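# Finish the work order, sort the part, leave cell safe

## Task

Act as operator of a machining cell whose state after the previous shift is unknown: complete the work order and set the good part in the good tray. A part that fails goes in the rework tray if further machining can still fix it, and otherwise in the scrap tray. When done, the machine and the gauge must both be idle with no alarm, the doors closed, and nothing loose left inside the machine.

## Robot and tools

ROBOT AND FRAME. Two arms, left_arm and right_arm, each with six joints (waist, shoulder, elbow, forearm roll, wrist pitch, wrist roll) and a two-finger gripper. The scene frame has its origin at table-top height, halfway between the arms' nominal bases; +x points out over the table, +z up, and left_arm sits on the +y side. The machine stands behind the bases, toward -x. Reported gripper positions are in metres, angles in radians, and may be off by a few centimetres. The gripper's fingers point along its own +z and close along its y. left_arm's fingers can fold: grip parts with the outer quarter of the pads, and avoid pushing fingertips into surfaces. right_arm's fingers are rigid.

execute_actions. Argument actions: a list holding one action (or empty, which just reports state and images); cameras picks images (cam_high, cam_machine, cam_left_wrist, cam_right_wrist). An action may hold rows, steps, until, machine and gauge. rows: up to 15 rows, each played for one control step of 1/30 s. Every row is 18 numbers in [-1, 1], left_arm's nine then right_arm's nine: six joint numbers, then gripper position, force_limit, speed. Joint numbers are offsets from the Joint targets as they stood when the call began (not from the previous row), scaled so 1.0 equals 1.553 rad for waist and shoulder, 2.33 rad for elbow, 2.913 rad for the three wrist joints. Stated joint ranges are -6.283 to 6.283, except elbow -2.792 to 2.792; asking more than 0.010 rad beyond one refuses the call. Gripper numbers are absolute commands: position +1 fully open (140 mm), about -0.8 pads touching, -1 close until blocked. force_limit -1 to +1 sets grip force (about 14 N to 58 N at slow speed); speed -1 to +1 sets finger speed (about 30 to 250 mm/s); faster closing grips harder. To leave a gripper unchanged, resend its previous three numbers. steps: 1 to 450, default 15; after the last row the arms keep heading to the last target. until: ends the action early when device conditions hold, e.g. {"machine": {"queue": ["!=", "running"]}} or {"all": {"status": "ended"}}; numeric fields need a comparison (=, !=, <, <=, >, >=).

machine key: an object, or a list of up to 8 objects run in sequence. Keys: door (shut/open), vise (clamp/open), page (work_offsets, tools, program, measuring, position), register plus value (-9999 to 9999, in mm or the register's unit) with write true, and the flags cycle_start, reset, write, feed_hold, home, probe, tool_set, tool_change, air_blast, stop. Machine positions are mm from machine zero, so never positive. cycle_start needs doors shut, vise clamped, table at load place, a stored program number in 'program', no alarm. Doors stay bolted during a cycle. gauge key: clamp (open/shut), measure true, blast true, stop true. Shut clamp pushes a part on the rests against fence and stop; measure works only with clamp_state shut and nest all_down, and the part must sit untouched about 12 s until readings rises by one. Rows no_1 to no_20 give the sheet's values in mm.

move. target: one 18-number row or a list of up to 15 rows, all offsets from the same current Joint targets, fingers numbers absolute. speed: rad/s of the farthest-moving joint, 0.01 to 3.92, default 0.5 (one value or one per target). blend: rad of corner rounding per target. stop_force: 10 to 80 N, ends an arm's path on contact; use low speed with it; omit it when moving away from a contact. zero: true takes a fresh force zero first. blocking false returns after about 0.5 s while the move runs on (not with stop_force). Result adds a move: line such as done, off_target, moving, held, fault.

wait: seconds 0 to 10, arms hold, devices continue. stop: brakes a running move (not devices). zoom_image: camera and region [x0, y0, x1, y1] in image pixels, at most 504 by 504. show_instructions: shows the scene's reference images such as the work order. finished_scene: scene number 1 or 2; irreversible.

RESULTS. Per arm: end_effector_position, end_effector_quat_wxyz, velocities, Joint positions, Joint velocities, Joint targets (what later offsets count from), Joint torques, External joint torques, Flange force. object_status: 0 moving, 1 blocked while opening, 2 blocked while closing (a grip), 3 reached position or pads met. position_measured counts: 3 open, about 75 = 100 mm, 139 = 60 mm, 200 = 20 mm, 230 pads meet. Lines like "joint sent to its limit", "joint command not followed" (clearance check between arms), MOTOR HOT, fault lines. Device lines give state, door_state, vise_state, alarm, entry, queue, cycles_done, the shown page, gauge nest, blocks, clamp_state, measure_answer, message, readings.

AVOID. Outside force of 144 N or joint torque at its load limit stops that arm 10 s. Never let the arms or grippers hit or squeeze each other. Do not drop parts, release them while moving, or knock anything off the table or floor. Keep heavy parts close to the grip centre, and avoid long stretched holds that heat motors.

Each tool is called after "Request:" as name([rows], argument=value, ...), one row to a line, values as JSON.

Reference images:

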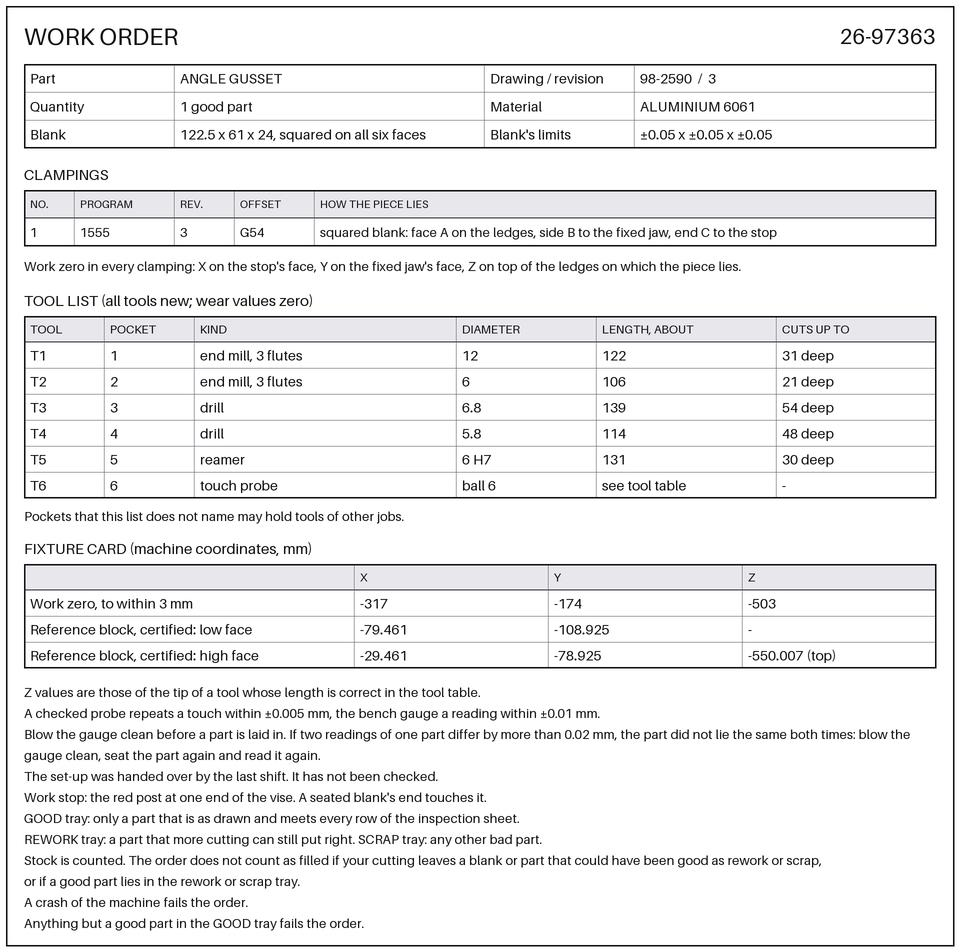

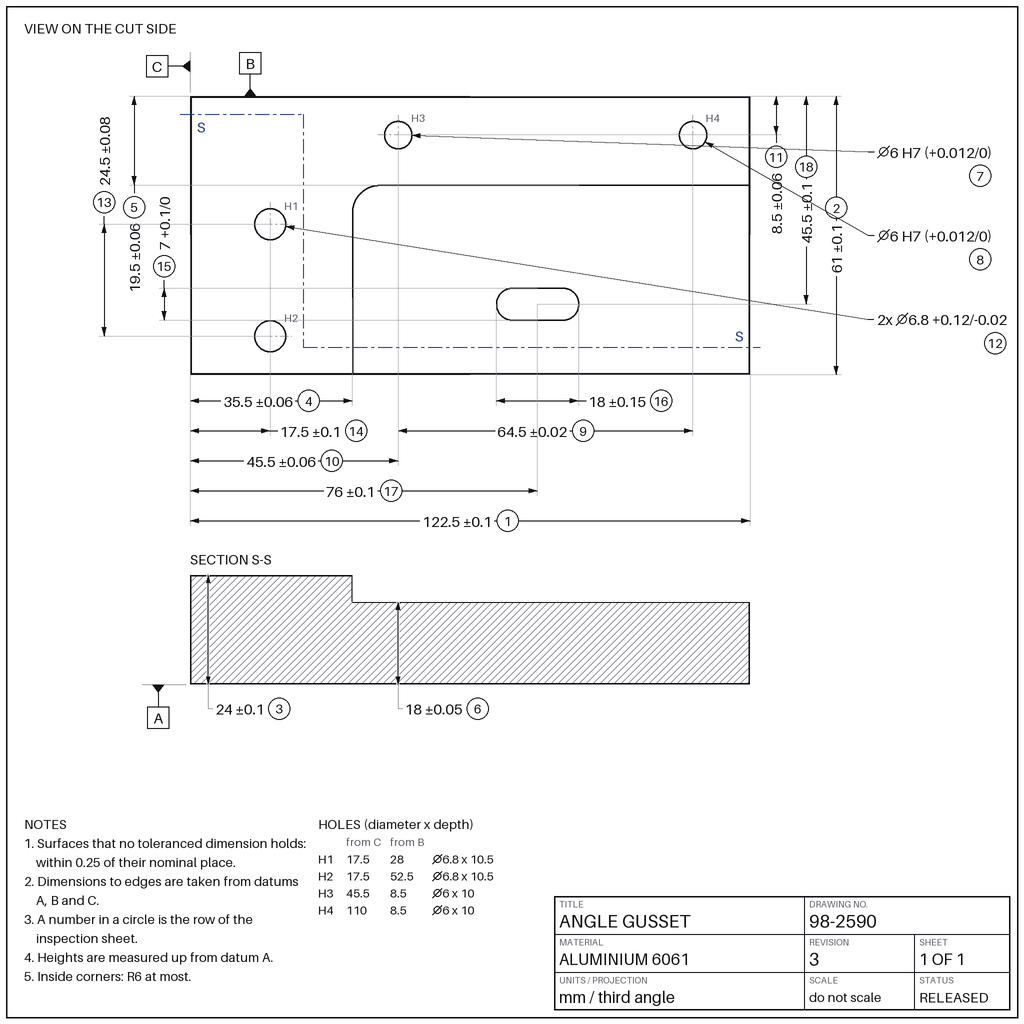

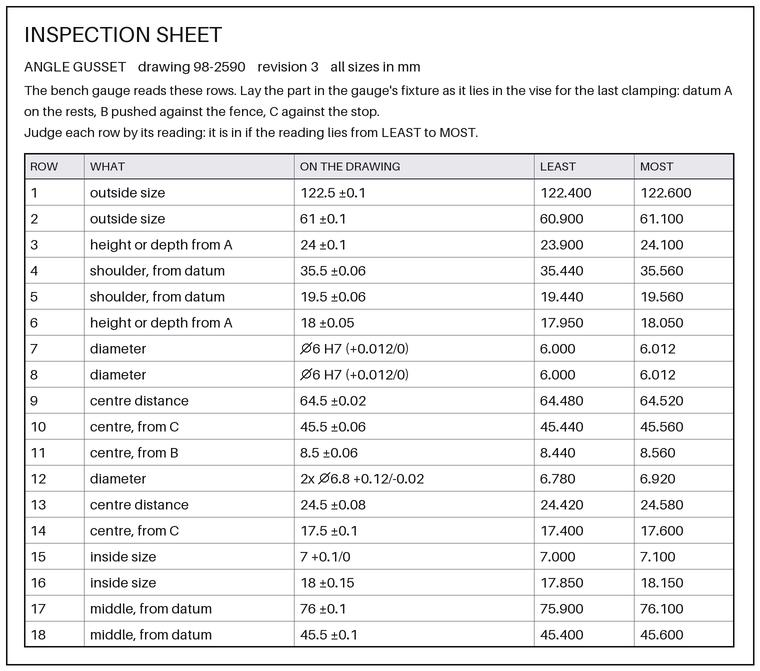

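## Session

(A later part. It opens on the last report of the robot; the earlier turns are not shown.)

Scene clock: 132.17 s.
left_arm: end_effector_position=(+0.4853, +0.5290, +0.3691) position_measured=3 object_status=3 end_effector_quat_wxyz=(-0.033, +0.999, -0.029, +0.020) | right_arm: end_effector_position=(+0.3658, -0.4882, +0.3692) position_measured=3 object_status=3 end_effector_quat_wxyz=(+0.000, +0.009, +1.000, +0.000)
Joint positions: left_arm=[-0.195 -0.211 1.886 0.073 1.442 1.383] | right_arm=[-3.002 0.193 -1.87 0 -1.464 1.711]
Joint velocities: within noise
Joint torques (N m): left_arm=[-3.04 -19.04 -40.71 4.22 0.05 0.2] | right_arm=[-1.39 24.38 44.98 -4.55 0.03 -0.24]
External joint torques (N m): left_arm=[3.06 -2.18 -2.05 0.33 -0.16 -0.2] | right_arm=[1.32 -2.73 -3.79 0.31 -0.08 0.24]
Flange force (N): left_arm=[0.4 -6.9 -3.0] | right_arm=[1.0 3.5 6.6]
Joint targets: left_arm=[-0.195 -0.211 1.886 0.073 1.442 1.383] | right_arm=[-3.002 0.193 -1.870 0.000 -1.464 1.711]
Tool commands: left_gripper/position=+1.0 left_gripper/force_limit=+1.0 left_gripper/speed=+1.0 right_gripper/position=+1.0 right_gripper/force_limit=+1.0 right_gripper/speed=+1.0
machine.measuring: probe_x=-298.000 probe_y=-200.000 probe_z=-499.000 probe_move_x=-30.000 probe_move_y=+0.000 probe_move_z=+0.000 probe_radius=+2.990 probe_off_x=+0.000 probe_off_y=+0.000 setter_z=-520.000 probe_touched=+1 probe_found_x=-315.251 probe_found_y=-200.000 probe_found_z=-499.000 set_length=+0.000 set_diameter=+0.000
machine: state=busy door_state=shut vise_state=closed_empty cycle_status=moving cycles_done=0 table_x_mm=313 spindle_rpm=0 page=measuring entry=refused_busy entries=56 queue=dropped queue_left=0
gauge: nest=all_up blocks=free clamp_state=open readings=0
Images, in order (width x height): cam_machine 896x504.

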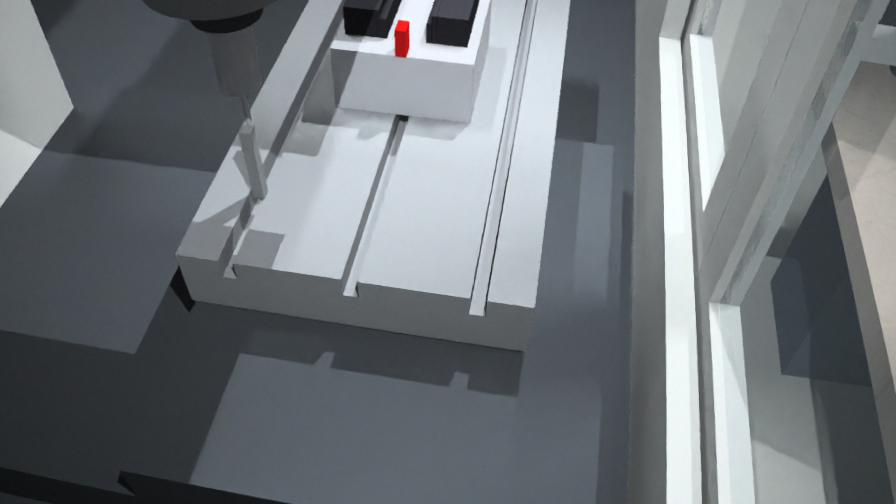

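Request:
execute_actions([
  {"steps": 450, "until":{"machine":{"state":"idle"}}},
], cameras=[])

Request:
execute_actions([
  {"machine": [{"register": "tool_call", "value": 1, "write": true},{"tool_change":true},{"tool_set":true}], "steps": 450, "until":{"machine":{"queue":["!=","running"]}}},
], cameras=[])

Request:
execute_actions([
  {"steps": 450, "until":{"machine":{"state":["=","idle"],"queue":["!=","running"]}}},
], cameras=["cam_machine"])

Scene clock: 134.70 s.
left_arm: end_effector_position=(+0.4853, +0.5290, +0.3691) position_measured=3 object_status=3 end_effector_quat_wxyz=(-0.033, +0.999, -0.029, +0.020) | right_arm: end_effector_position=(+0.3658, -0.4882, +0.3692) position_measured=3 object_status=3 end_effector_quat_wxyz=(+0.000, +0.009, +1.000, +0.000)
Joint positions: left_arm=[-0.195 -0.211 1.886 0.073 1.442 1.383] | right_arm=[-3.002 0.193 -1.87 0 -1.464 1.711]
Joint velocities: within noise
Joint torques (N m): left_arm=[-2.96 -19.4 -40.8 4.26 0.03 0.17] | right_arm=[-1.58 24.26 45.18 -4.55 0.06 -0.26]
External joint torques (N m): left_arm=[2.86 -0.9 -1.74 0.28 -0.15 -0.17] | right_arm=[1.55 -2.89 -4.07 0.32 -0.11 0.26]
Flange force (N): left_arm=[2.0 -6.3 -2.3] | right_arm=[1.1 4.1 7.1]
Joint targets: left_arm=[-0.195 -0.211 1.886 0.073 1.442 1.383] | right_arm=[-3.002 0.193 -1.870 0.000 -1.464 1.711]
Tool commands: left_gripper/position=+1.0 left_gripper/force_limit=+1.0 left_gripper/speed=+1.0 right_gripper/position=+1.0 right_gripper/force_limit=+1.0 right_gripper/speed=+1.0
machine.measuring: probe_x=-298.000 probe_y=-200.000 probe_z=-499.000 probe_move_x=-30.000 probe_move_y=+0.000 probe_move_z=+0.000 probe_radius=+2.990 probe_off_x=+0.000 probe_off_y=+0.000 setter_z=-520.000 probe_touched=+1 probe_found_x=-315.251 probe_found_y=-200.000 probe_found_z=-499.000 set_length=+161.308 set_diameter=+6.002
machine: state=idle door_state=shut vise_state=closed_empty cycle_status=done cycles_done=0 table_x_mm=0 spindle_rpm=0 page=measuring entry=refused_busy entries=56 queue=dropped queue_left=0
gauge: nest=all_up blocks=free clamp_state=open readings=0
No camera images: "cameras" was empty.

Scene clock: 149.90 s.
left_arm: end_effector_position=(+0.4853, +0.5290, +0.3691) position_measured=3 object_status=3 end_effector_quat_wxyz=(-0.033, +0.999, -0.029, +0.020) | right_arm: end_effector_position=(+0.3658, -0.4882, +0.3692) position_measured=3 object_status=3 end_effector_quat_wxyz=(+0.000, +0.009, +1.000, +0.000)
Joint positions: left_arm=[-0.195 -0.211 1.886 0.073 1.442 1.383] | right_arm=[-3.002 0.193 -1.87 0 -1.464 1.711]
Joint velocities: within noise
Joint torques (N m): left_arm=[-3.26 -20.03 -40.81 4.23 0.13 0.16] | right_arm=[-1.57 23.75 45 -4.52 0.01 -0.25]
External joint torques (N m): left_arm=[3.11 -0.12 -1.75 0.31 -0.26 -0.16] | right_arm=[1.45 -1.85 -3.67 0.27 -0.07 0.25]
Flange force (N): left_arm=[3.5 -6.8 -1.9] | right_arm=[2.3 3.8 6.3]
Joint targets: left_arm=[-0.195 -0.211 1.886 0.073 1.442 1.383] | right_arm=[-3.002 0.193 -1.870 0.000 -1.464 1.711]
Tool commands: left_gripper/position=+1.0 left_gripper/force_limit=+1.0 left_gripper/speed=+1.0 right_gripper/position=+1.0 right_gripper/force_limit=+1.0 right_gripper/speed=+1.0
machine.measuring: probe_x=-298.000 probe_y=-200.000 probe_z=-499.000 probe_move_x=-30.000 probe_move_y=+0.000 probe_move_z=+0.000 probe_radius=+2.990 probe_off_x=+0.000 probe_off_y=+0.000 setter_z=-520.000 probe_touched=+1 probe_found_x=-315.251 probe_found_y=-200.000 probe_found_z=-499.000 set_length=+161.308 set_diameter=+6.002
machine: state=busy door_state=shut vise_state=closed_empty cycle_status=moving cycles_done=0 table_x_mm=325 spindle_rpm=0 page=measuring entries=59 queue=running queue_left=0
gauge: nest=all_up blocks=free clamp_state=open readings=0
No camera images: "cameras" was empty.

Scene clock: 159.60 s.
left_arm: end_effector_position=(+0.4853, +0.5290, +0.3691) position_measured=3 object_status=3 end_effector_quat_wxyz=(-0.033, +0.999, -0.029, +0.020) | right_arm: end_effector_position=(+0.3658, -0.4882, +0.3692) position_measured=3 object_status=3 end_effector_quat_wxyz=(+0.000, +0.009, +1.000, +0.000)
Joint positions: left_arm=[-0.195 -0.211 1.886 0.073 1.442 1.383] | right_arm=[-3.002 0.193 -1.87 0 -1.464 1.711]
Joint velocities: within noise
Joint torques (N m): left_arm=[-2.76 -19.88 -40.55 4.14 0.03 0.22] | right_arm=[-1.14 23.92 45.22 -4.52 0.04 -0.25]
External joint torques (N m): left_arm=[2.7 -0.65 -2.1 0.41 -0.15 -0.23] | right_arm=[1.08 -2.37 -3.95 0.28 -0.09 0.24]
Flange force (N): left_arm=[2.8 -5.8 -2.8] | right_arm=[1.7 2.9 6.8]
Joint targets: left_arm=[-0.195 -0.211 1.886 0.073 1.442 1.383] | right_arm=[-3.002 0.193 -1.870 0.000 -1.464 1.711]
Tool commands: left_gripper/position=+1.0 left_gripper/force_limit=+1.0 left_gripper/speed=+1.0 right_gripper/position=+1.0 right_gripper/force_limit=+1.0 right_gripper/speed=+1.0
machine.measuring: probe_x=-298.000 probe_y=-200.000 probe_z=-499.000 probe_move_x=-30.000 probe_move_y=+0.000 probe_move_z=+0.000 probe_radius=+2.990 probe_off_x=+0.000 probe_off_y=+0.000 setter_z=-520.000 probe_touched=+1 probe_found_x=-315.251 probe_found_y=-200.000 probe_found_z=-499.000 set_length=+121.612 set_diameter=+11.996
machine: state=idle door_state=shut vise_state=closed_empty cycle_status=done cycles_done=0 table_x_mm=0 spindle_rpm=0 page=measuring entries=59 queue=done queue_left=0
gauge: nest=all_up blocks=free clamp_state=open readings=0
Images, in order (width x height): cam_machine 896x504.

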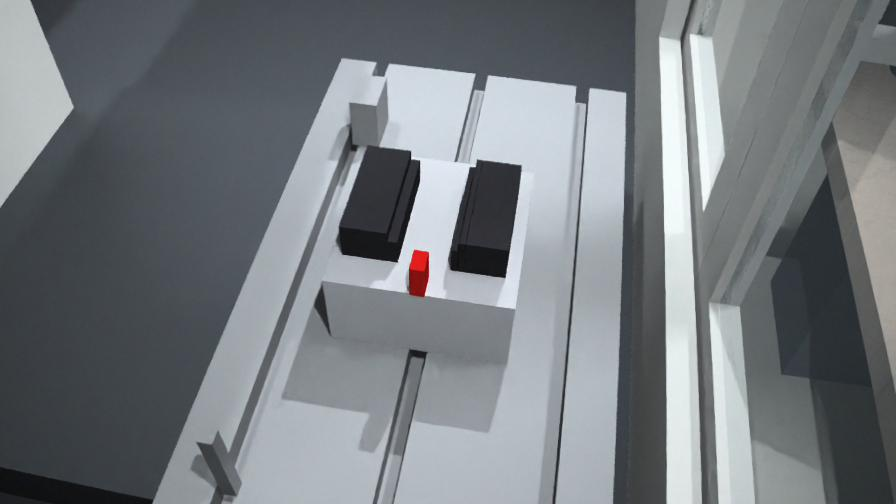

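Request:
execute_actions([
  {"machine": [{"register":"t1_length","value":121.609,"write":true},{"register":"t1_diameter","value":11.995,"write":true},{"register":"t3_length","value":138.633,"write":true},{"register":"t3_diameter","value":6.8,"write":true},{"register": "tool_call", "value": 3, "write": true},{"tool_change":true},{"tool_set":true}], "steps": 450, "until":{"machine":{"queue":["!=","running"]}}},
], cameras=[])

Request:
execute_actions([
  {"steps": 450, "until":{"machine":{"state":["=","idle"],"queue":["!=","running"]}}},
], cameras=[])

Request:
execute_actions([
  {"machine": [{"register": "tool_call", "value": 2, "write": true},{"tool_change":true},{"tool_set":true}], "steps": 450, "until":{"machine":{"queue":["!=","running"]}}},
], cameras=[])

Request:
execute_actions([
  {"steps": 450, "until":{"machine":{"state":["=","idle"],"queue":["!=","running"]}}},
], cameras=[])

Request:
execute_actions([
  {"machine": [{"register": "tool_call", "value": 4, "write": true},{"tool_change":true},{"tool_set":true}], "steps": 450, "until":{"machine":{"queue":["!=","running"]}}},
], cameras=[])

Request:
execute_actions([
  {"steps": 450, "until":{"machine":{"state":["=","idle"],"queue":["!=","running"]}}},
], cameras=[])

Request:
execute_actions([
  {"machine": [{"register": "tool_call", "value": 5, "write": true},{"tool_change":true},{"tool_set":true}], "steps": 450, "until":{"machine":{"queue":["!=","running"]}}},
], cameras=[])

Request:
execute_actions([
  {"steps": 450, "until":{"machine":{"state":["=","idle"],"queue":["!=","running"]}}},
], cameras=[])

Scene clock: 175.93 s.
left_arm: end_effector_position=(+0.4853, +0.5290, +0.3691) position_measured=3 object_status=3 end_effector_quat_wxyz=(-0.033, +0.999, -0.029, +0.020) | right_arm: end_effector_position=(+0.3658, -0.4882, +0.3692) position_measured=3 object_status=3 end_effector_quat_wxyz=(+0.000, +0.009, +1.000, +0.000)
Joint positions: left_arm=[-0.195 -0.211 1.886 0.073 1.442 1.383] | right_arm=[-3.002 0.193 -1.87 0 -1.464 1.711]
Joint velocities: within noise
Joint torques (N m): left_arm=[-3.16 -19.8 -40.51 4.23 0.01 0.19] | right_arm=[-1.47 24.31 45.03 -4.55 0.04 -0.27]
External joint torques (N m): left_arm=[3.19 -1.18 -2.23 0.33 -0.13 -0.19] | right_arm=[1.4 -2.76 -3.86 0.32 -0.09 0.27]
Flange force (N): left_arm=[2.3 -7.1 -3.1] | right_arm=[1.0 3.8 6.7]
Joint targets: left_arm=[-0.195 -0.211 1.886 0.073 1.442 1.383] | right_arm=[-3.002 0.193 -1.870 0.000 -1.464 1.711]
Tool commands: left_gripper/position=+1.0 left_gripper/force_limit=+1.0 left_gripper/speed=+1.0 right_gripper/position=+1.0 right_gripper/force_limit=+1.0 right_gripper/speed=+1.0
machine.measuring: probe_x=-298.000 probe_y=-200.000 probe_z=-499.000 probe_move_x=-30.000 probe_move_y=+0.000 probe_move_z=+0.000 probe_radius=+2.990 probe_off_x=+0.000 probe_off_y=+0.000 setter_z=-520.000 probe_touched=+1 probe_found_x=-315.251 probe_found_y=-200.000 probe_found_z=-499.000 set_length=+121.612 set_diameter=+11.996
machine: state=busy door_state=shut vise_state=closed_empty cycle_status=moving cycles_done=0 table_x_mm=325 spindle_rpm=0 page=measuring entries=66 queue=running queue_left=0
gauge: nest=all_up blocks=free clamp_state=open readings=0
No camera images: "cameras" was empty.

Scene clock: 186.37 s.
left_arm: end_effector_position=(+0.4853, +0.5290, +0.3691) position_measured=3 object_status=3 end_effector_quat_wxyz=(-0.033, +0.999, -0.029, +0.020) | right_arm: end_effector_position=(+0.3658, -0.4882, +0.3692) position_measured=3 object_status=3 end_effector_quat_wxyz=(+0.000, +0.009, +1.000, +0.000)
Joint positions: left_arm=[-0.195 -0.211 1.886 0.073 1.442 1.383] | right_arm=[-3.002 0.193 -1.87 0 -1.464 1.711]
Joint velocities: within noise
Joint torques (N m): left_arm=[-2.78 -19.41 -40.79 4.18 0.04 0.2] | right_arm=[-1.27 24.24 45 -4.49 0.03 -0.22]
External joint torques (N m): left_arm=[2.68 -0.84 -1.71 0.34 -0.17 -0.2] | right_arm=[1.21 -2.74 -3.82 0.26 -0.08 0.22]
Flange force (N): left_arm=[2.0 -5.8 -2.2] | right_arm=[0.9 3.2 6.7]
Joint targets: left_arm=[-0.195 -0.211 1.886 0.073 1.442 1.383] | right_arm=[-3.002 0.193 -1.870 0.000 -1.464 1.711]
Tool commands: left_gripper/position=+1.0 left_gripper/force_limit=+1.0 left_gripper/speed=+1.0 right_gripper/position=+1.0 right_gripper/force_limit=+1.0 right_gripper/speed=+1.0
machine.measuring: probe_x=-298.000 probe_y=-200.000 probe_z=-499.000 probe_move_x=-30.000 probe_move_y=+0.000 probe_move_z=+0.000 probe_radius=+2.990 probe_off_x=+0.000 probe_off_y=+0.000 setter_z=-520.000 probe_touched=+1 probe_found_x=-315.251 probe_found_y=-200.000 probe_found_z=-499.000 set_length=+138.633 set_diameter=+6.799
machine: state=idle door_state=shut vise_state=closed_empty cycle_status=done cycles_done=0 table_x_mm=0 spindle_rpm=0 page=measuring entries=66 queue=done queue_left=0
gauge: nest=all_up blocks=free clamp_state=open readings=0
No camera images: "cameras" was empty.

Scene clock: 201.57 s.
left_arm: end_effector_position=(+0.4853, +0.5290, +0.3691) position_measured=3 object_status=3 end_effector_quat_wxyz=(-0.033, +0.999, -0.029, +0.020) | right_arm: end_effector_position=(+0.3658, -0.4882, +0.3692) position_measured=3 object_status=3 end_effector_quat_wxyz=(+0.000, +0.009, +1.000, +0.000)
Joint positions: left_arm=[-0.195 -0.211 1.886 0.073 1.442 1.383] | right_arm=[-3.002 0.193 -1.87 0 -1.464 1.711]
Joint velocities: within noise
Joint torques (N m): left_arm=[-2.81 -19.28 -40.6 4.16 0 0.13] | right_arm=[-1.44 24.31 45.07 -4.52 0.02 -0.3]
External joint torques (N m): left_arm=[2.82 -1.59 -2.08 0.4 -0.11 -0.13] | right_arm=[1.39 -2.82 -3.87 0.29 -0.07 0.3]
Flange force (N): left_arm=[1.3 -6.4 -3.0] | right_arm=[0.9 3.8 6.8]
Joint targets: left_arm=[-0.195 -0.211 1.886 0.073 1.442 1.383] | right_arm=[-3.002 0.193 -1.870 0.000 -1.464 1.711]
Tool commands: left_gripper/position=+1.0 left_gripper/force_limit=+1.0 left_gripper/speed=+1.0 right_gripper/position=+1.0 right_gripper/force_limit=+1.0 right_gripper/speed=+1.0
machine.measuring: probe_x=-298.000 probe_y=-200.000 probe_z=-499.000 probe_move_x=-30.000 probe_move_y=+0.000 probe_move_z=+0.000 probe_radius=+2.990 probe_off_x=+0.000 probe_off_y=+0.000 setter_z=-520.000 probe_touched=+1 probe_found_x=-315.251 probe_found_y=-200.000 probe_found_z=-499.000 set_length=+138.633 set_diameter=+6.799
machine: state=busy door_state=shut vise_state=closed_empty cycle_status=moving cycles_done=0 table_x_mm=325 spindle_rpm=0 page=measuring entries=69 queue=running queue_left=0
gauge: nest=all_up blocks=free clamp_state=open readings=0
No camera images: "cameras" was empty.

Scene clock: 212.17 s.
left_arm: end_effector_position=(+0.4853, +0.5290, +0.3691) position_measured=3 object_status=3 end_effector_quat_wxyz=(-0.033, +0.999, -0.029, +0.020) | right_arm: end_effector_position=(+0.3658, -0.4882, +0.3692) position_measured=3 object_status=3 end_effector_quat_wxyz=(+0.000, +0.009, +1.000, +0.000)
Joint positions: left_arm=[-0.195 -0.211 1.886 0.073 1.442 1.383] | right_arm=[-3.002 0.193 -1.87 0 -1.464 1.711]
Joint velocities: within noise
Joint torques (N m): left_arm=[-3.43 -19.12 -40.57 4.23 0.03 0.16] | right_arm=[-1.53 24.17 45.25 -4.51 0.02 -0.26]
External joint torques (N m): left_arm=[3.33 -1.17 -2.01 0.32 -0.15 -0.17] | right_arm=[1.47 -2.53 -3.91 0.26 -0.07 0.26]
Flange force (N): left_arm=[2.1 -7.4 -2.7] | right_arm=[1.5 3.9 6.8]
Joint targets: left_arm=[-0.195 -0.211 1.886 0.073 1.442 1.383] | right_arm=[-3.002 0.193 -1.870 0.000 -1.464 1.711]
Tool commands: left_gripper/position=+1.0 left_gripper/force_limit=+1.0 left_gripper/speed=+1.0 right_gripper/position=+1.0 right_gripper/force_limit=+1.0 right_gripper/speed=+1.0
machine.measuring: probe_x=-298.000 probe_y=-200.000 probe_z=-499.000 probe_move_x=-30.000 probe_move_y=+0.000 probe_move_z=+0.000 probe_radius=+2.990 probe_off_x=+0.000 probe_off_y=+0.000 setter_z=-520.000 probe_touched=+1 probe_found_x=-315.251 probe_found_y=-200.000 probe_found_z=-499.000 set_length=+105.858 set_diameter=+5.899
machine: state=idle door_state=shut vise_state=closed_empty cycle_status=done cycles_done=0 table_x_mm=0 spindle_rpm=0 page=measuring entries=69 queue=done queue_left=0
gauge: nest=all_up blocks=free clamp_state=open readings=0
No camera images: "cameras" was empty.

Scene clock: 227.37 s.
left_arm: end_effector_position=(+0.4853, +0.5290, +0.3691) position_measured=3 object_status=3 end_effector_quat_wxyz=(-0.033, +0.999, -0.029, +0.020) | right_arm: end_effector_position=(+0.3658, -0.4882, +0.3692) position_measured=3 object_status=3 end_effector_quat_wxyz=(+0.000, +0.009, +1.000, +0.000)
Joint positions: left_arm=[-0.195 -0.211 1.886 0.073 1.442 1.383] | right_arm=[-3.002 0.193 -1.87 0 -1.464 1.711]
Joint velocities: within noise
Joint torques (N m): left_arm=[-3.03 -19.34 -40.59 4.23 -0.03 0.21] | right_arm=[-1.35 24.43 45.18 -4.55 0.02 -0.27]
External joint torques (N m): left_arm=[2.96 -1.05 -1.9 0.3 -0.09 -0.21] | right_arm=[1.26 -2.83 -3.99 0.31 -0.08 0.27]
Flange force (N): left_arm=[2.0 -6.5 -2.7] | right_arm=[1.0 3.4 7.0]
Joint targets: left_arm=[-0.195 -0.211 1.886 0.073 1.442 1.383] | right_arm=[-3.002 0.193 -1.870 0.000 -1.464 1.711]
Tool commands: left_gripper/position=+1.0 left_gripper/force_limit=+1.0 left_gripper/speed=+1.0 right_gripper/position=+1.0 right_gripper/force_limit=+1.0 right_gripper/speed=+1.0
machine.measuring: probe_x=-298.000 probe_y=-200.000 probe_z=-499.000 probe_move_x=-30.000 probe_move_y=+0.000 probe_move_z=+0.000 probe_radius=+2.990 probe_off_x=+0.000 probe_off_y=+0.000 setter_z=-520.000 probe_touched=+1 probe_found_x=-315.251 probe_found_y=-200.000 probe_found_z=-499.000 set_length=+105.858 set_diameter=+5.899
machine: state=busy door_state=shut vise_state=closed_empty cycle_status=moving cycles_done=0 table_x_mm=325 spindle_rpm=0 page=measuring entries=72 queue=running queue_left=0
gauge: nest=all_up blocks=free clamp_state=open readings=0
No camera images: "cameras" was empty.

Scene clock: 237.77 s.
left_arm: end_effector_position=(+0.4853, +0.5290, +0.3691) position_measured=3 object_status=3 end_effector_quat_wxyz=(-0.033, +0.999, -0.029, +0.020) | right_arm: end_effector_position=(+0.3658, -0.4882, +0.3692) position_measured=3 object_status=3 end_effector_quat_wxyz=(+0.000, +0.009, +1.000, +0.000)
Joint positions: left_arm=[-0.195 -0.211 1.886 0.073 1.442 1.383] | right_arm=[-3.002 0.193 -1.87 0 -1.464 1.711]
Joint velocities: within noise
Joint torques (N m): left_arm=[-2.64 -19.74 -40.63 4.24 0.08 0.18] | right_arm=[-1.43 24.09 45.14 -4.54 0.02 -0.25]
External joint torques (N m): left_arm=[2.49 -0.47 -1.9 0.3 -0.21 -0.18] | right_arm=[1.35 -2.53 -4.02 0.31 -0.08 0.25]
Flange force (N): left_arm=[2.8 -5.4 -2.4] | right_arm=[1.6 3.6 7.0]
Joint targets: left_arm=[-0.195 -0.211 1.886 0.073 1.442 1.383] | right_arm=[-3.002 0.193 -1.870 0.000 -1.464 1.711]
Tool commands: left_gripper/position=+1.0 left_gripper/force_limit=+1.0 left_gripper/speed=+1.0 right_gripper/position=+1.0 right_gripper/force_limit=+1.0 right_gripper/speed=+1.0
machine.measuring: probe_x=-298.000 probe_y=-200.000 probe_z=-499.000 probe_move_x=-30.000 probe_move_y=+0.000 probe_move_z=+0.000 probe_radius=+2.990 probe_off_x=+0.000 probe_off_y=+0.000 setter_z=-520.000 probe_touched=+1 probe_found_x=-315.251 probe_found_y=-200.000 probe_found_z=-499.000 set_length=+113.533 set_diameter=+5.796
machine: state=idle door_state=shut vise_state=closed_empty cycle_status=done cycles_done=0 table_x_mm=0 spindle_rpm=0 page=measuring entries=72 queue=done queue_left=0
gauge: nest=all_up blocks=free clamp_state=open readings=0
No camera images: "cameras" was empty.

Scene clock: 252.97 s.
left_arm: end_effector_position=(+0.4853, +0.5290, +0.3691) position_measured=3 object_status=3 end_effector_quat_wxyz=(-0.033, +0.999, -0.029, +0.020) | right_arm: end_effector_position=(+0.3658, -0.4882, +0.3692) position_measured=3 object_status=3 end_effector_quat_wxyz=(+0.000, +0.009, +1.000, +0.000)
Joint positions: left_arm=[-0.195 -0.211 1.886 0.073 1.442 1.383] | right_arm=[-3.002 0.193 -1.87 0 -1.464 1.711]
Joint velocities: within noise
Joint torques (N m): left_arm=[-3.09 -19.11 -40.94 4.22 0.01 0.16] | right_arm=[-1.6 24.34 45.04 -4.52 0.03 -0.22]
External joint torques (N m): left_arm=[3.04 -1.52 -1.66 0.32 -0.13 -0.16] | right_arm=[1.53 -2.65 -3.75 0.28 -0.08 0.22]
Flange force (N): left_arm=[0.9 -6.9 -2.3] | right_arm=[1.1 3.9 6.5]
Joint targets: left_arm=[-0.195 -0.211 1.886 0.073 1.442 1.383] | right_arm=[-3.002 0.193 -1.870 0.000 -1.464 1.711]
Tool commands: left_gripper/position=+1.0 left_gripper/force_limit=+1.0 left_gripper/speed=+1.0 right_gripper/position=+1.0 right_gripper/force_limit=+1.0 right_gripper/speed=+1.0
machine.measuring: probe_x=-298.000 probe_y=-200.000 probe_z=-499.000 probe_move_x=-30.000 probe_move_y=+0.000 probe_move_z=+0.000 probe_radius=+2.990 probe_off_x=+0.000 probe_off_y=+0.000 setter_z=-520.000 probe_touched=+1 probe_found_x=-315.251 probe_found_y=-200.000 probe_found_z=-499.000 set_length=+113.533 set_diameter=+5.796
machine: state=busy door_state=shut vise_state=closed_empty cycle_status=moving cycles_done=0 table_x_mm=325 spindle_rpm=0 page=measuring entries=75 queue=running queue_left=0
gauge: nest=all_up blocks=free clamp_state=open readings=0
No camera images: "cameras" was empty.

Scene clock: 262.87 s.
left_arm: end_effector_position=(+0.4853, +0.5290, +0.3691) position_measured=3 object_status=3 end_effector_quat_wxyz=(-0.033, +0.999, -0.029, +0.020) | right_arm: end_effector_position=(+0.3658, -0.4882, +0.3692) position_measured=3 object_status=3 end_effector_quat_wxyz=(+0.000, +0.009, +1.000, +0.000)
Joint positions: left_arm=[-0.195 -0.211 1.886 0.073 1.442 1.383] | right_arm=[-3.002 0.193 -1.87 0 -1.464 1.711]
Joint velocities: within noise
Joint torques (N m): left_arm=[-3.21 -19.82 -40.72 4.16 0.11 0.15] | right_arm=[-1.22 24.51 45.07 -4.53 0.03 -0.21]
External joint torques (N m): left_arm=[3.07 -0.46 -1.87 0.38 -0.23 -0.16] | right_arm=[1.14 -2.83 -3.88 0.29 -0.09 0.21]
Flange force (N): left_arm=[3.1 -6.7 -2.2] | right_arm=[0.8 3.0 6.8]
Joint targets: left_arm=[-0.195 -0.211 1.886 0.073 1.442 1.383] | right_arm=[-3.002 0.193 -1.870 0.000 -1.464 1.711]
Tool commands: left_gripper/position=+1.0 left_gripper/force_limit=+1.0 left_gripper/speed=+1.0 right_gripper/position=+1.0 right_gripper/force_limit=+1.0 right_gripper/speed=+1.0
machine.measuring: probe_x=-298.000 probe_y=-200.000 probe_z=-499.000 probe_move_x=-30.000 probe_move_y=+0.000 probe_move_z=+0.000 probe_radius=+2.990 probe_off_x=+0.000 probe_off_y=+0.000 setter_z=-520.000 probe_touched=+1 probe_found_x=-315.251 probe_found_y=-200.000 probe_found_z=-499.000 set_length=+130.930 set_diameter=+6.004
machine: state=idle door_state=shut vise_state=closed_empty cycle_status=done cycles_done=0 table_x_mm=0 spindle_rpm=0 page=measuring entries=75 queue=done queue_left=0
gauge: nest=all_up blocks=free clamp_state=open readings=0
No camera images: "cameras" was empty.

Request:
zoom_image(camera="cam_machine", region=[320, 50, 420, 150])

Request:
zoom_image(camera="cam_machine", region=[320, 140, 540, 310])

Request:
zoom_image(camera="cam_high", region=[320, 210, 480, 310])

Request:
zoom_image(camera="cam_high", region=[470, 220, 570, 330])

Request:
zoom_image(camera="cam_high", region=[390, 0, 580, 170])

Scaled by 5.040 from the camera's 896x504 image, which has a finer 1280x720 frame.

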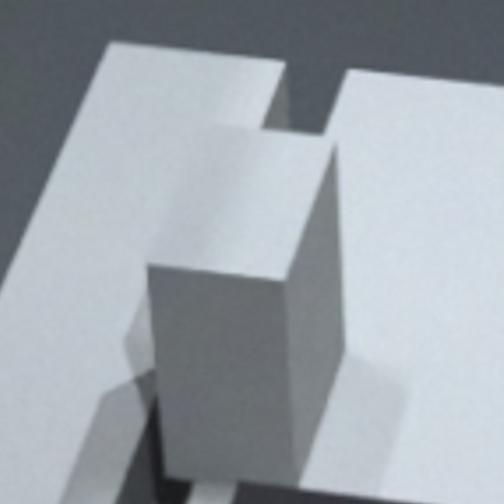

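Scaled by 2.291 from the camera's 896x504 image, which has a finer 1280x720 frame.

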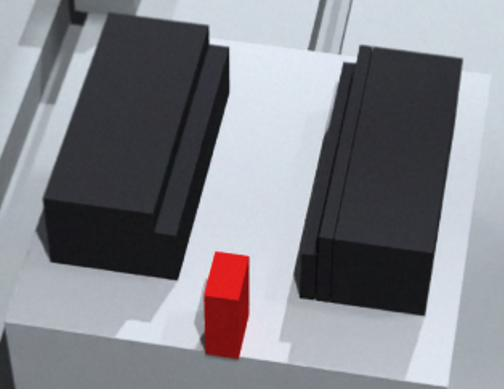

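This scene's latest camera images include none from cam_high. They are from: cam_machine. cam_high's image comes with the result of a call that names it in "cameras".

This scene's latest camera images include none from cam_high. They are from: cam_machine. cam_high's image comes with the result of a call that names it in "cameras".

This scene's latest camera images include none from cam_high. They are from: cam_machine. cam_high's image comes with the result of a call that names it in "cameras".

Request:
execute_actions([
  {"machine": [{"vise":"open","register":"t2_diameter","value":5.899,"write":true},{"register": "tool_call", "value": 6, "write": true},{"tool_change":true},{"register":"probe_x","value":-260,"write":true},{"register":"probe_y","value":-163,"write":true},{"register":"probe_move_x","value":0,"write":true},{"register":"probe_z","value":-465,"write":true},{"register":"probe_move_z","value":-35,"write":true}], "steps": 450, "until":{"machine":{"queue":["!=","running"]}}},
], cameras=[])

Request:
execute_actions([
  {"machine": {"probe":true}, "steps": 450, "until":{"machine":{"state":["!=","busy"],"queue":["!=","running"]}}},
])

Request:
zoom_image(camera="cam_high", region=[320, 210, 480, 310])

Request:
zoom_image(camera="cam_high", region=[470, 220, 570, 330])

Request:
zoom_image(camera="cam_high", region=[390, 0, 580, 170])

Scene clock: 276.97 s.
left_arm: end_effector_position=(+0.4853, +0.5290, +0.3691) position_measured=3 object_status=3 end_effector_quat_wxyz=(-0.033, +0.999, -0.029, +0.020) | right_arm: end_effector_position=(+0.3658, -0.4882, +0.3692) position_measured=3 object_status=3 end_effector_quat_wxyz=(+0.000, +0.009, +1.000, +0.000)
Joint positions: left_arm=[-0.195 -0.211 1.886 0.073 1.442 1.383] | right_arm=[-3.002 0.193 -1.87 0 -1.464 1.711]
Joint velocities: within noise
Joint torques (N m): left_arm=[-2.8 -19.32 -40.56 4.2 0.01 0.14] | right_arm=[-1.53 24.21 45.02 -4.54 0.03 -0.24]
External joint torques (N m): left_arm=[2.71 -1.18 -2.02 0.34 -0.13 -0.15] | right_arm=[1.49 -2.85 -3.84 0.31 -0.08 0.24]
Flange force (N): left_arm=[1.9 -6.1 -2.8] | right_arm=[0.9 3.9 6.7]
Joint targets: left_arm=[-0.195 -0.211 1.886 0.073 1.442 1.383] | right_arm=[-3.002 0.193 -1.870 0.000 -1.464 1.711]
Tool commands: left_gripper/position=+1.0 left_gripper/force_limit=+1.0 left_gripper/speed=+1.0 right_gripper/position=+1.0 right_gripper/force_limit=+1.0 right_gripper/speed=+1.0
machine.measuring: probe_x=-260.000 probe_y=-163.000 probe_z=-465.000 probe_move_x=+0.000 probe_move_y=+0.000 probe_move_z=-35.000 probe_radius=+2.990 probe_off_x=+0.000 probe_off_y=+0.000 setter_z=-520.000 probe_touched=+1 probe_found_x=-315.251 probe_found_y=-200.000 probe_found_z=-499.000 set_length=+130.930 set_diameter=+6.004
machine: state=idle door_state=shut vise_state=open cycle_status=done cycles_done=0 table_x_mm=0 spindle_rpm=0 page=measuring entries=83 queue=done queue_left=0
gauge: nest=all_up blocks=free clamp_state=open readings=0
No camera images: "cameras" was empty.

Scene clock: 286.63 s.
left_arm: end_effector_position=(+0.4853, +0.5290, +0.3691) position_measured=3 object_status=3 end_effector_quat_wxyz=(-0.033, +0.999, -0.029, +0.020) | right_arm: end_effector_position=(+0.3658, -0.4882, +0.3692) position_measured=3 object_status=3 end_effector_quat_wxyz=(+0.000, +0.009, +1.000, +0.000)
Joint positions: left_arm=[-0.195 -0.211 1.886 0.073 1.442 1.383] | right_arm=[-3.002 0.193 -1.87 0 -1.464 1.711]
Joint velocities: within noise
Joint torques (N m): left_arm=[-2.61 -19.41 -40.63 4.25 0.07 0.19] | right_arm=[-1.33 24.13 45.04 -4.52 0.01 -0.21]
External joint torques (N m): left_arm=[2.48 -0.78 -1.85 0.29 -0.19 -0.2] | right_arm=[1.22 -2.29 -3.8 0.29 -0.07 0.21]
Flange force (N): left_arm=[2.2 -5.3 -2.4] | right_arm=[1.7 3.2 6.6]
Joint targets: left_arm=[-0.195 -0.211 1.886 0.073 1.442 1.383] | right_arm=[-3.002 0.193 -1.870 0.000 -1.464 1.711]
Tool commands: left_gripper/position=+1.0 left_gripper/force_limit=+1.0 left_gripper/speed=+1.0 right_gripper/position=+1.0 right_gripper/force_limit=+1.0 right_gripper/speed=+1.0
machine.measuring: probe_x=-260.000 probe_y=-163.000 probe_z=-465.000 probe_move_x=+0.000 probe_move_y=+0.000 probe_move_z=-35.000 probe_radius=+2.990 probe_off_x=+0.000 probe_off_y=+0.000 setter_z=-520.000 probe_touched=+1 probe_found_x=-260.000 probe_found_y=-163.000 probe_found_z=-492.799 set_length=+130.930 set_diameter=+6.004
machine: state=idle door_state=shut vise_state=open cycle_status=done cycles_done=0 table_x_mm=0 spindle_rpm=0 page=measuring entries=84 queue=done queue_left=0
gauge: nest=all_up blocks=free clamp_state=open readings=0

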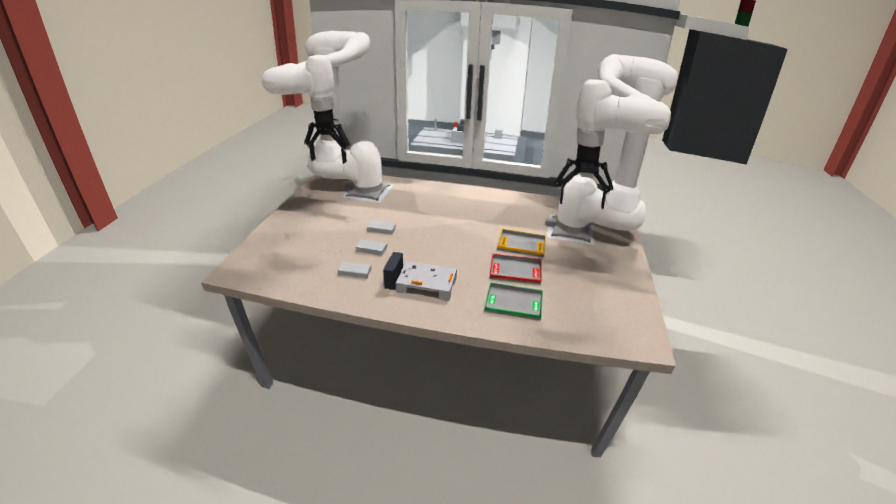

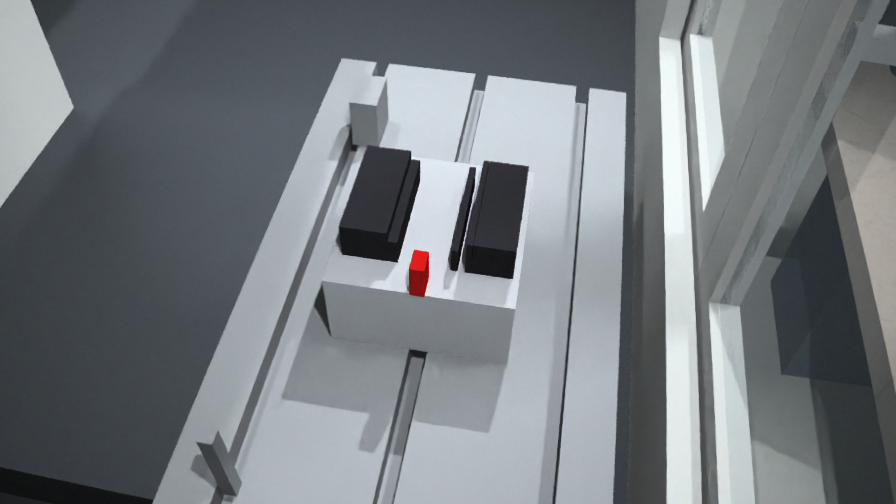

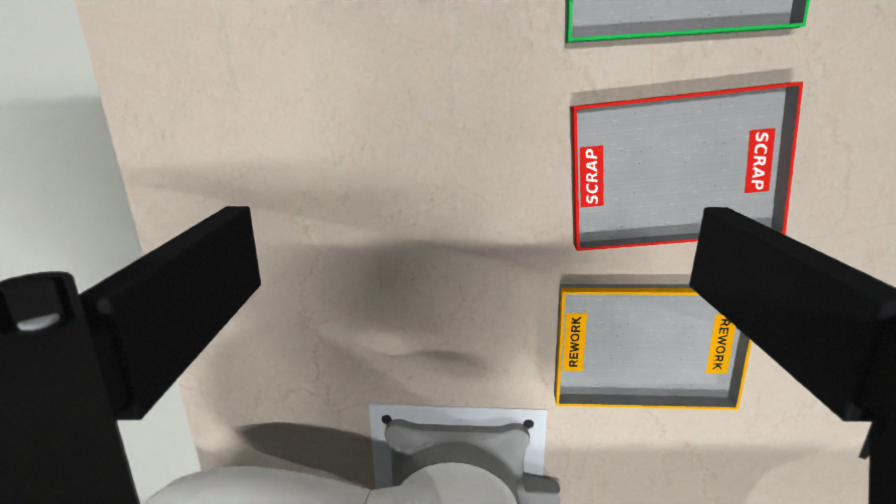

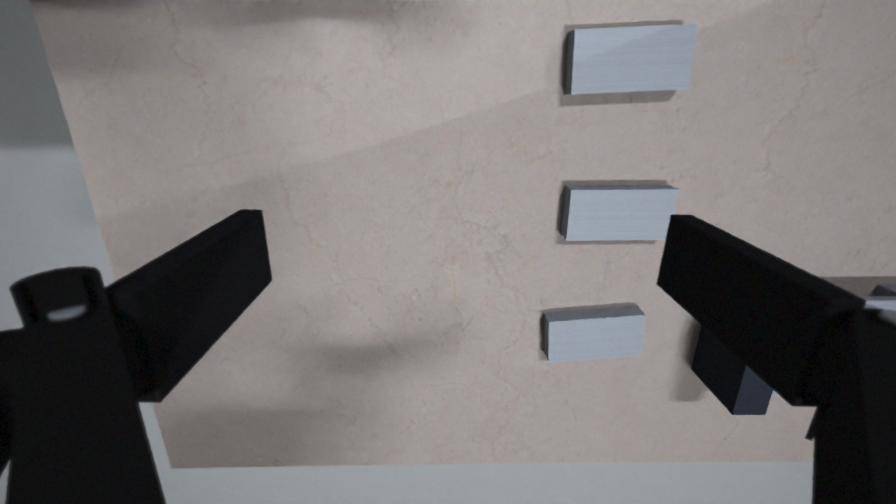

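Scaled by 3.150 from the camera's 896x504 image, which has a finer 1280x720 frame.

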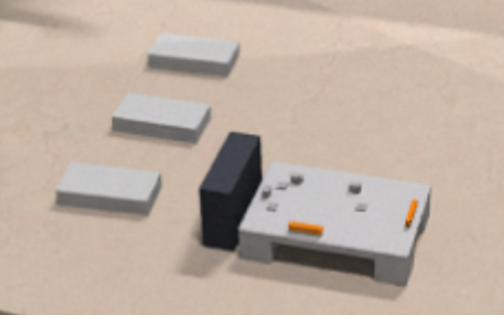

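Scaled by 4.582 from the camera's 896x504 image, which has a finer 1280x720 frame.

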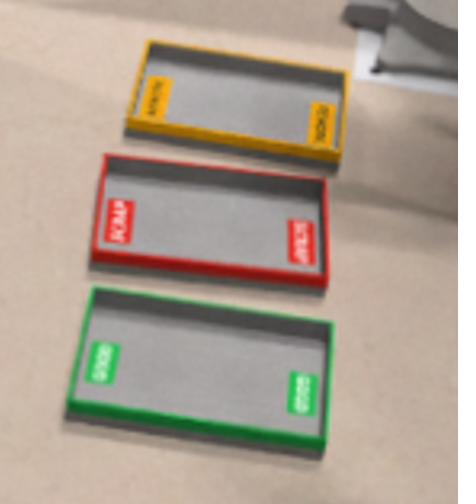

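Scaled by 2.653 from the camera's 896x504 image, which has a finer 1280x720 frame.

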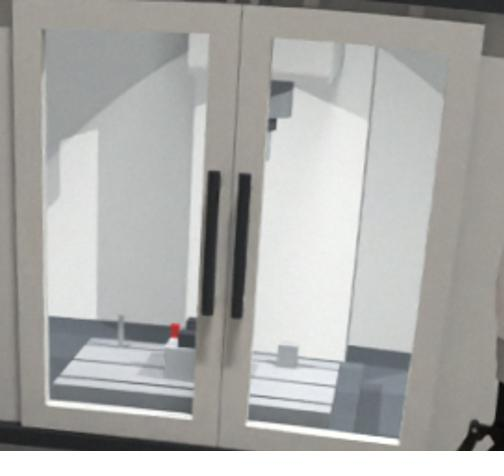

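Request:
execute_actions([
  {"machine": [{"register":"probe_y","value":-205,"write":true},{"register":"probe_z","value":-497,"write":true},{"register":"probe_move_z","value":0,"write":true},{"register":"probe_move_y","value":-45,"write":true},{"probe":true}], "steps": 450, "until":{"machine":{"queue":["!=","running"]}}},
], cameras=[])

Scene clock: 299.90 s.
left_arm: end_effector_position=(+0.4853, +0.5290, +0.3691) position_measured=3 object_status=3 end_effector_quat_wxyz=(-0.033, +0.999, -0.029, +0.020) | right_arm: end_effector_position=(+0.3658, -0.4882, +0.3692) position_measured=3 object_status=3 end_effector_quat_wxyz=(+0.000, +0.009, +1.000, +0.000)
Joint positions: left_arm=[-0.195 -0.211 1.886 0.073 1.442 1.383] | right_arm=[-3.002 0.193 -1.87 0 -1.464 1.711]
Joint velocities: within noise
Joint torques (N m): left_arm=[-3.06 -19.44 -40.55 4.19 -0.01 0.22] | right_arm=[-0.96 24.19 45.01 -4.53 0.05 -0.21]
External joint torques (N m): left_arm=[2.98 -0.95 -2.02 0.36 -0.11 -0.23] | right_arm=[0.88 -2.44 -3.68 0.28 -0.1 0.21]
Flange force (N): left_arm=[2.3 -6.4 -2.8] | right_arm=[1.1 2.4 6.4]
Joint targets: left_arm=[-0.195 -0.211 1.886 0.073 1.442 1.383] | right_arm=[-3.002 0.193 -1.870 0.000 -1.464 1.711]
Tool commands: left_gripper/position=+1.0 left_gripper/force_limit=+1.0 left_gripper/speed=+1.0 right_gripper/position=+1.0 right_gripper/force_limit=+1.0 right_gripper/speed=+1.0
machine.measuring: probe_x=-260.000 probe_y=-205.000 probe_z=-497.000 probe_move_x=+0.000 probe_move_y=-45.000 probe_move_z=+0.000 probe_radius=+2.990 probe_off_x=+0.000 probe_off_y=+0.000 setter_z=-520.000 probe_touched=+1 probe_found_x=-260.000 probe_found_y=-237.499 probe_found_z=-497.000 set_length=+130.930 set_diameter=+6.004
machine: state=idle door_state=shut vise_state=open cycle_status=done cycles_done=0 table_x_mm=0 spindle_rpm=0 page=measuring entries=89 queue=done queue_left=0
gauge: nest=all_up blocks=free clamp_state=open readings=0
No camera images: "cameras" was empty.


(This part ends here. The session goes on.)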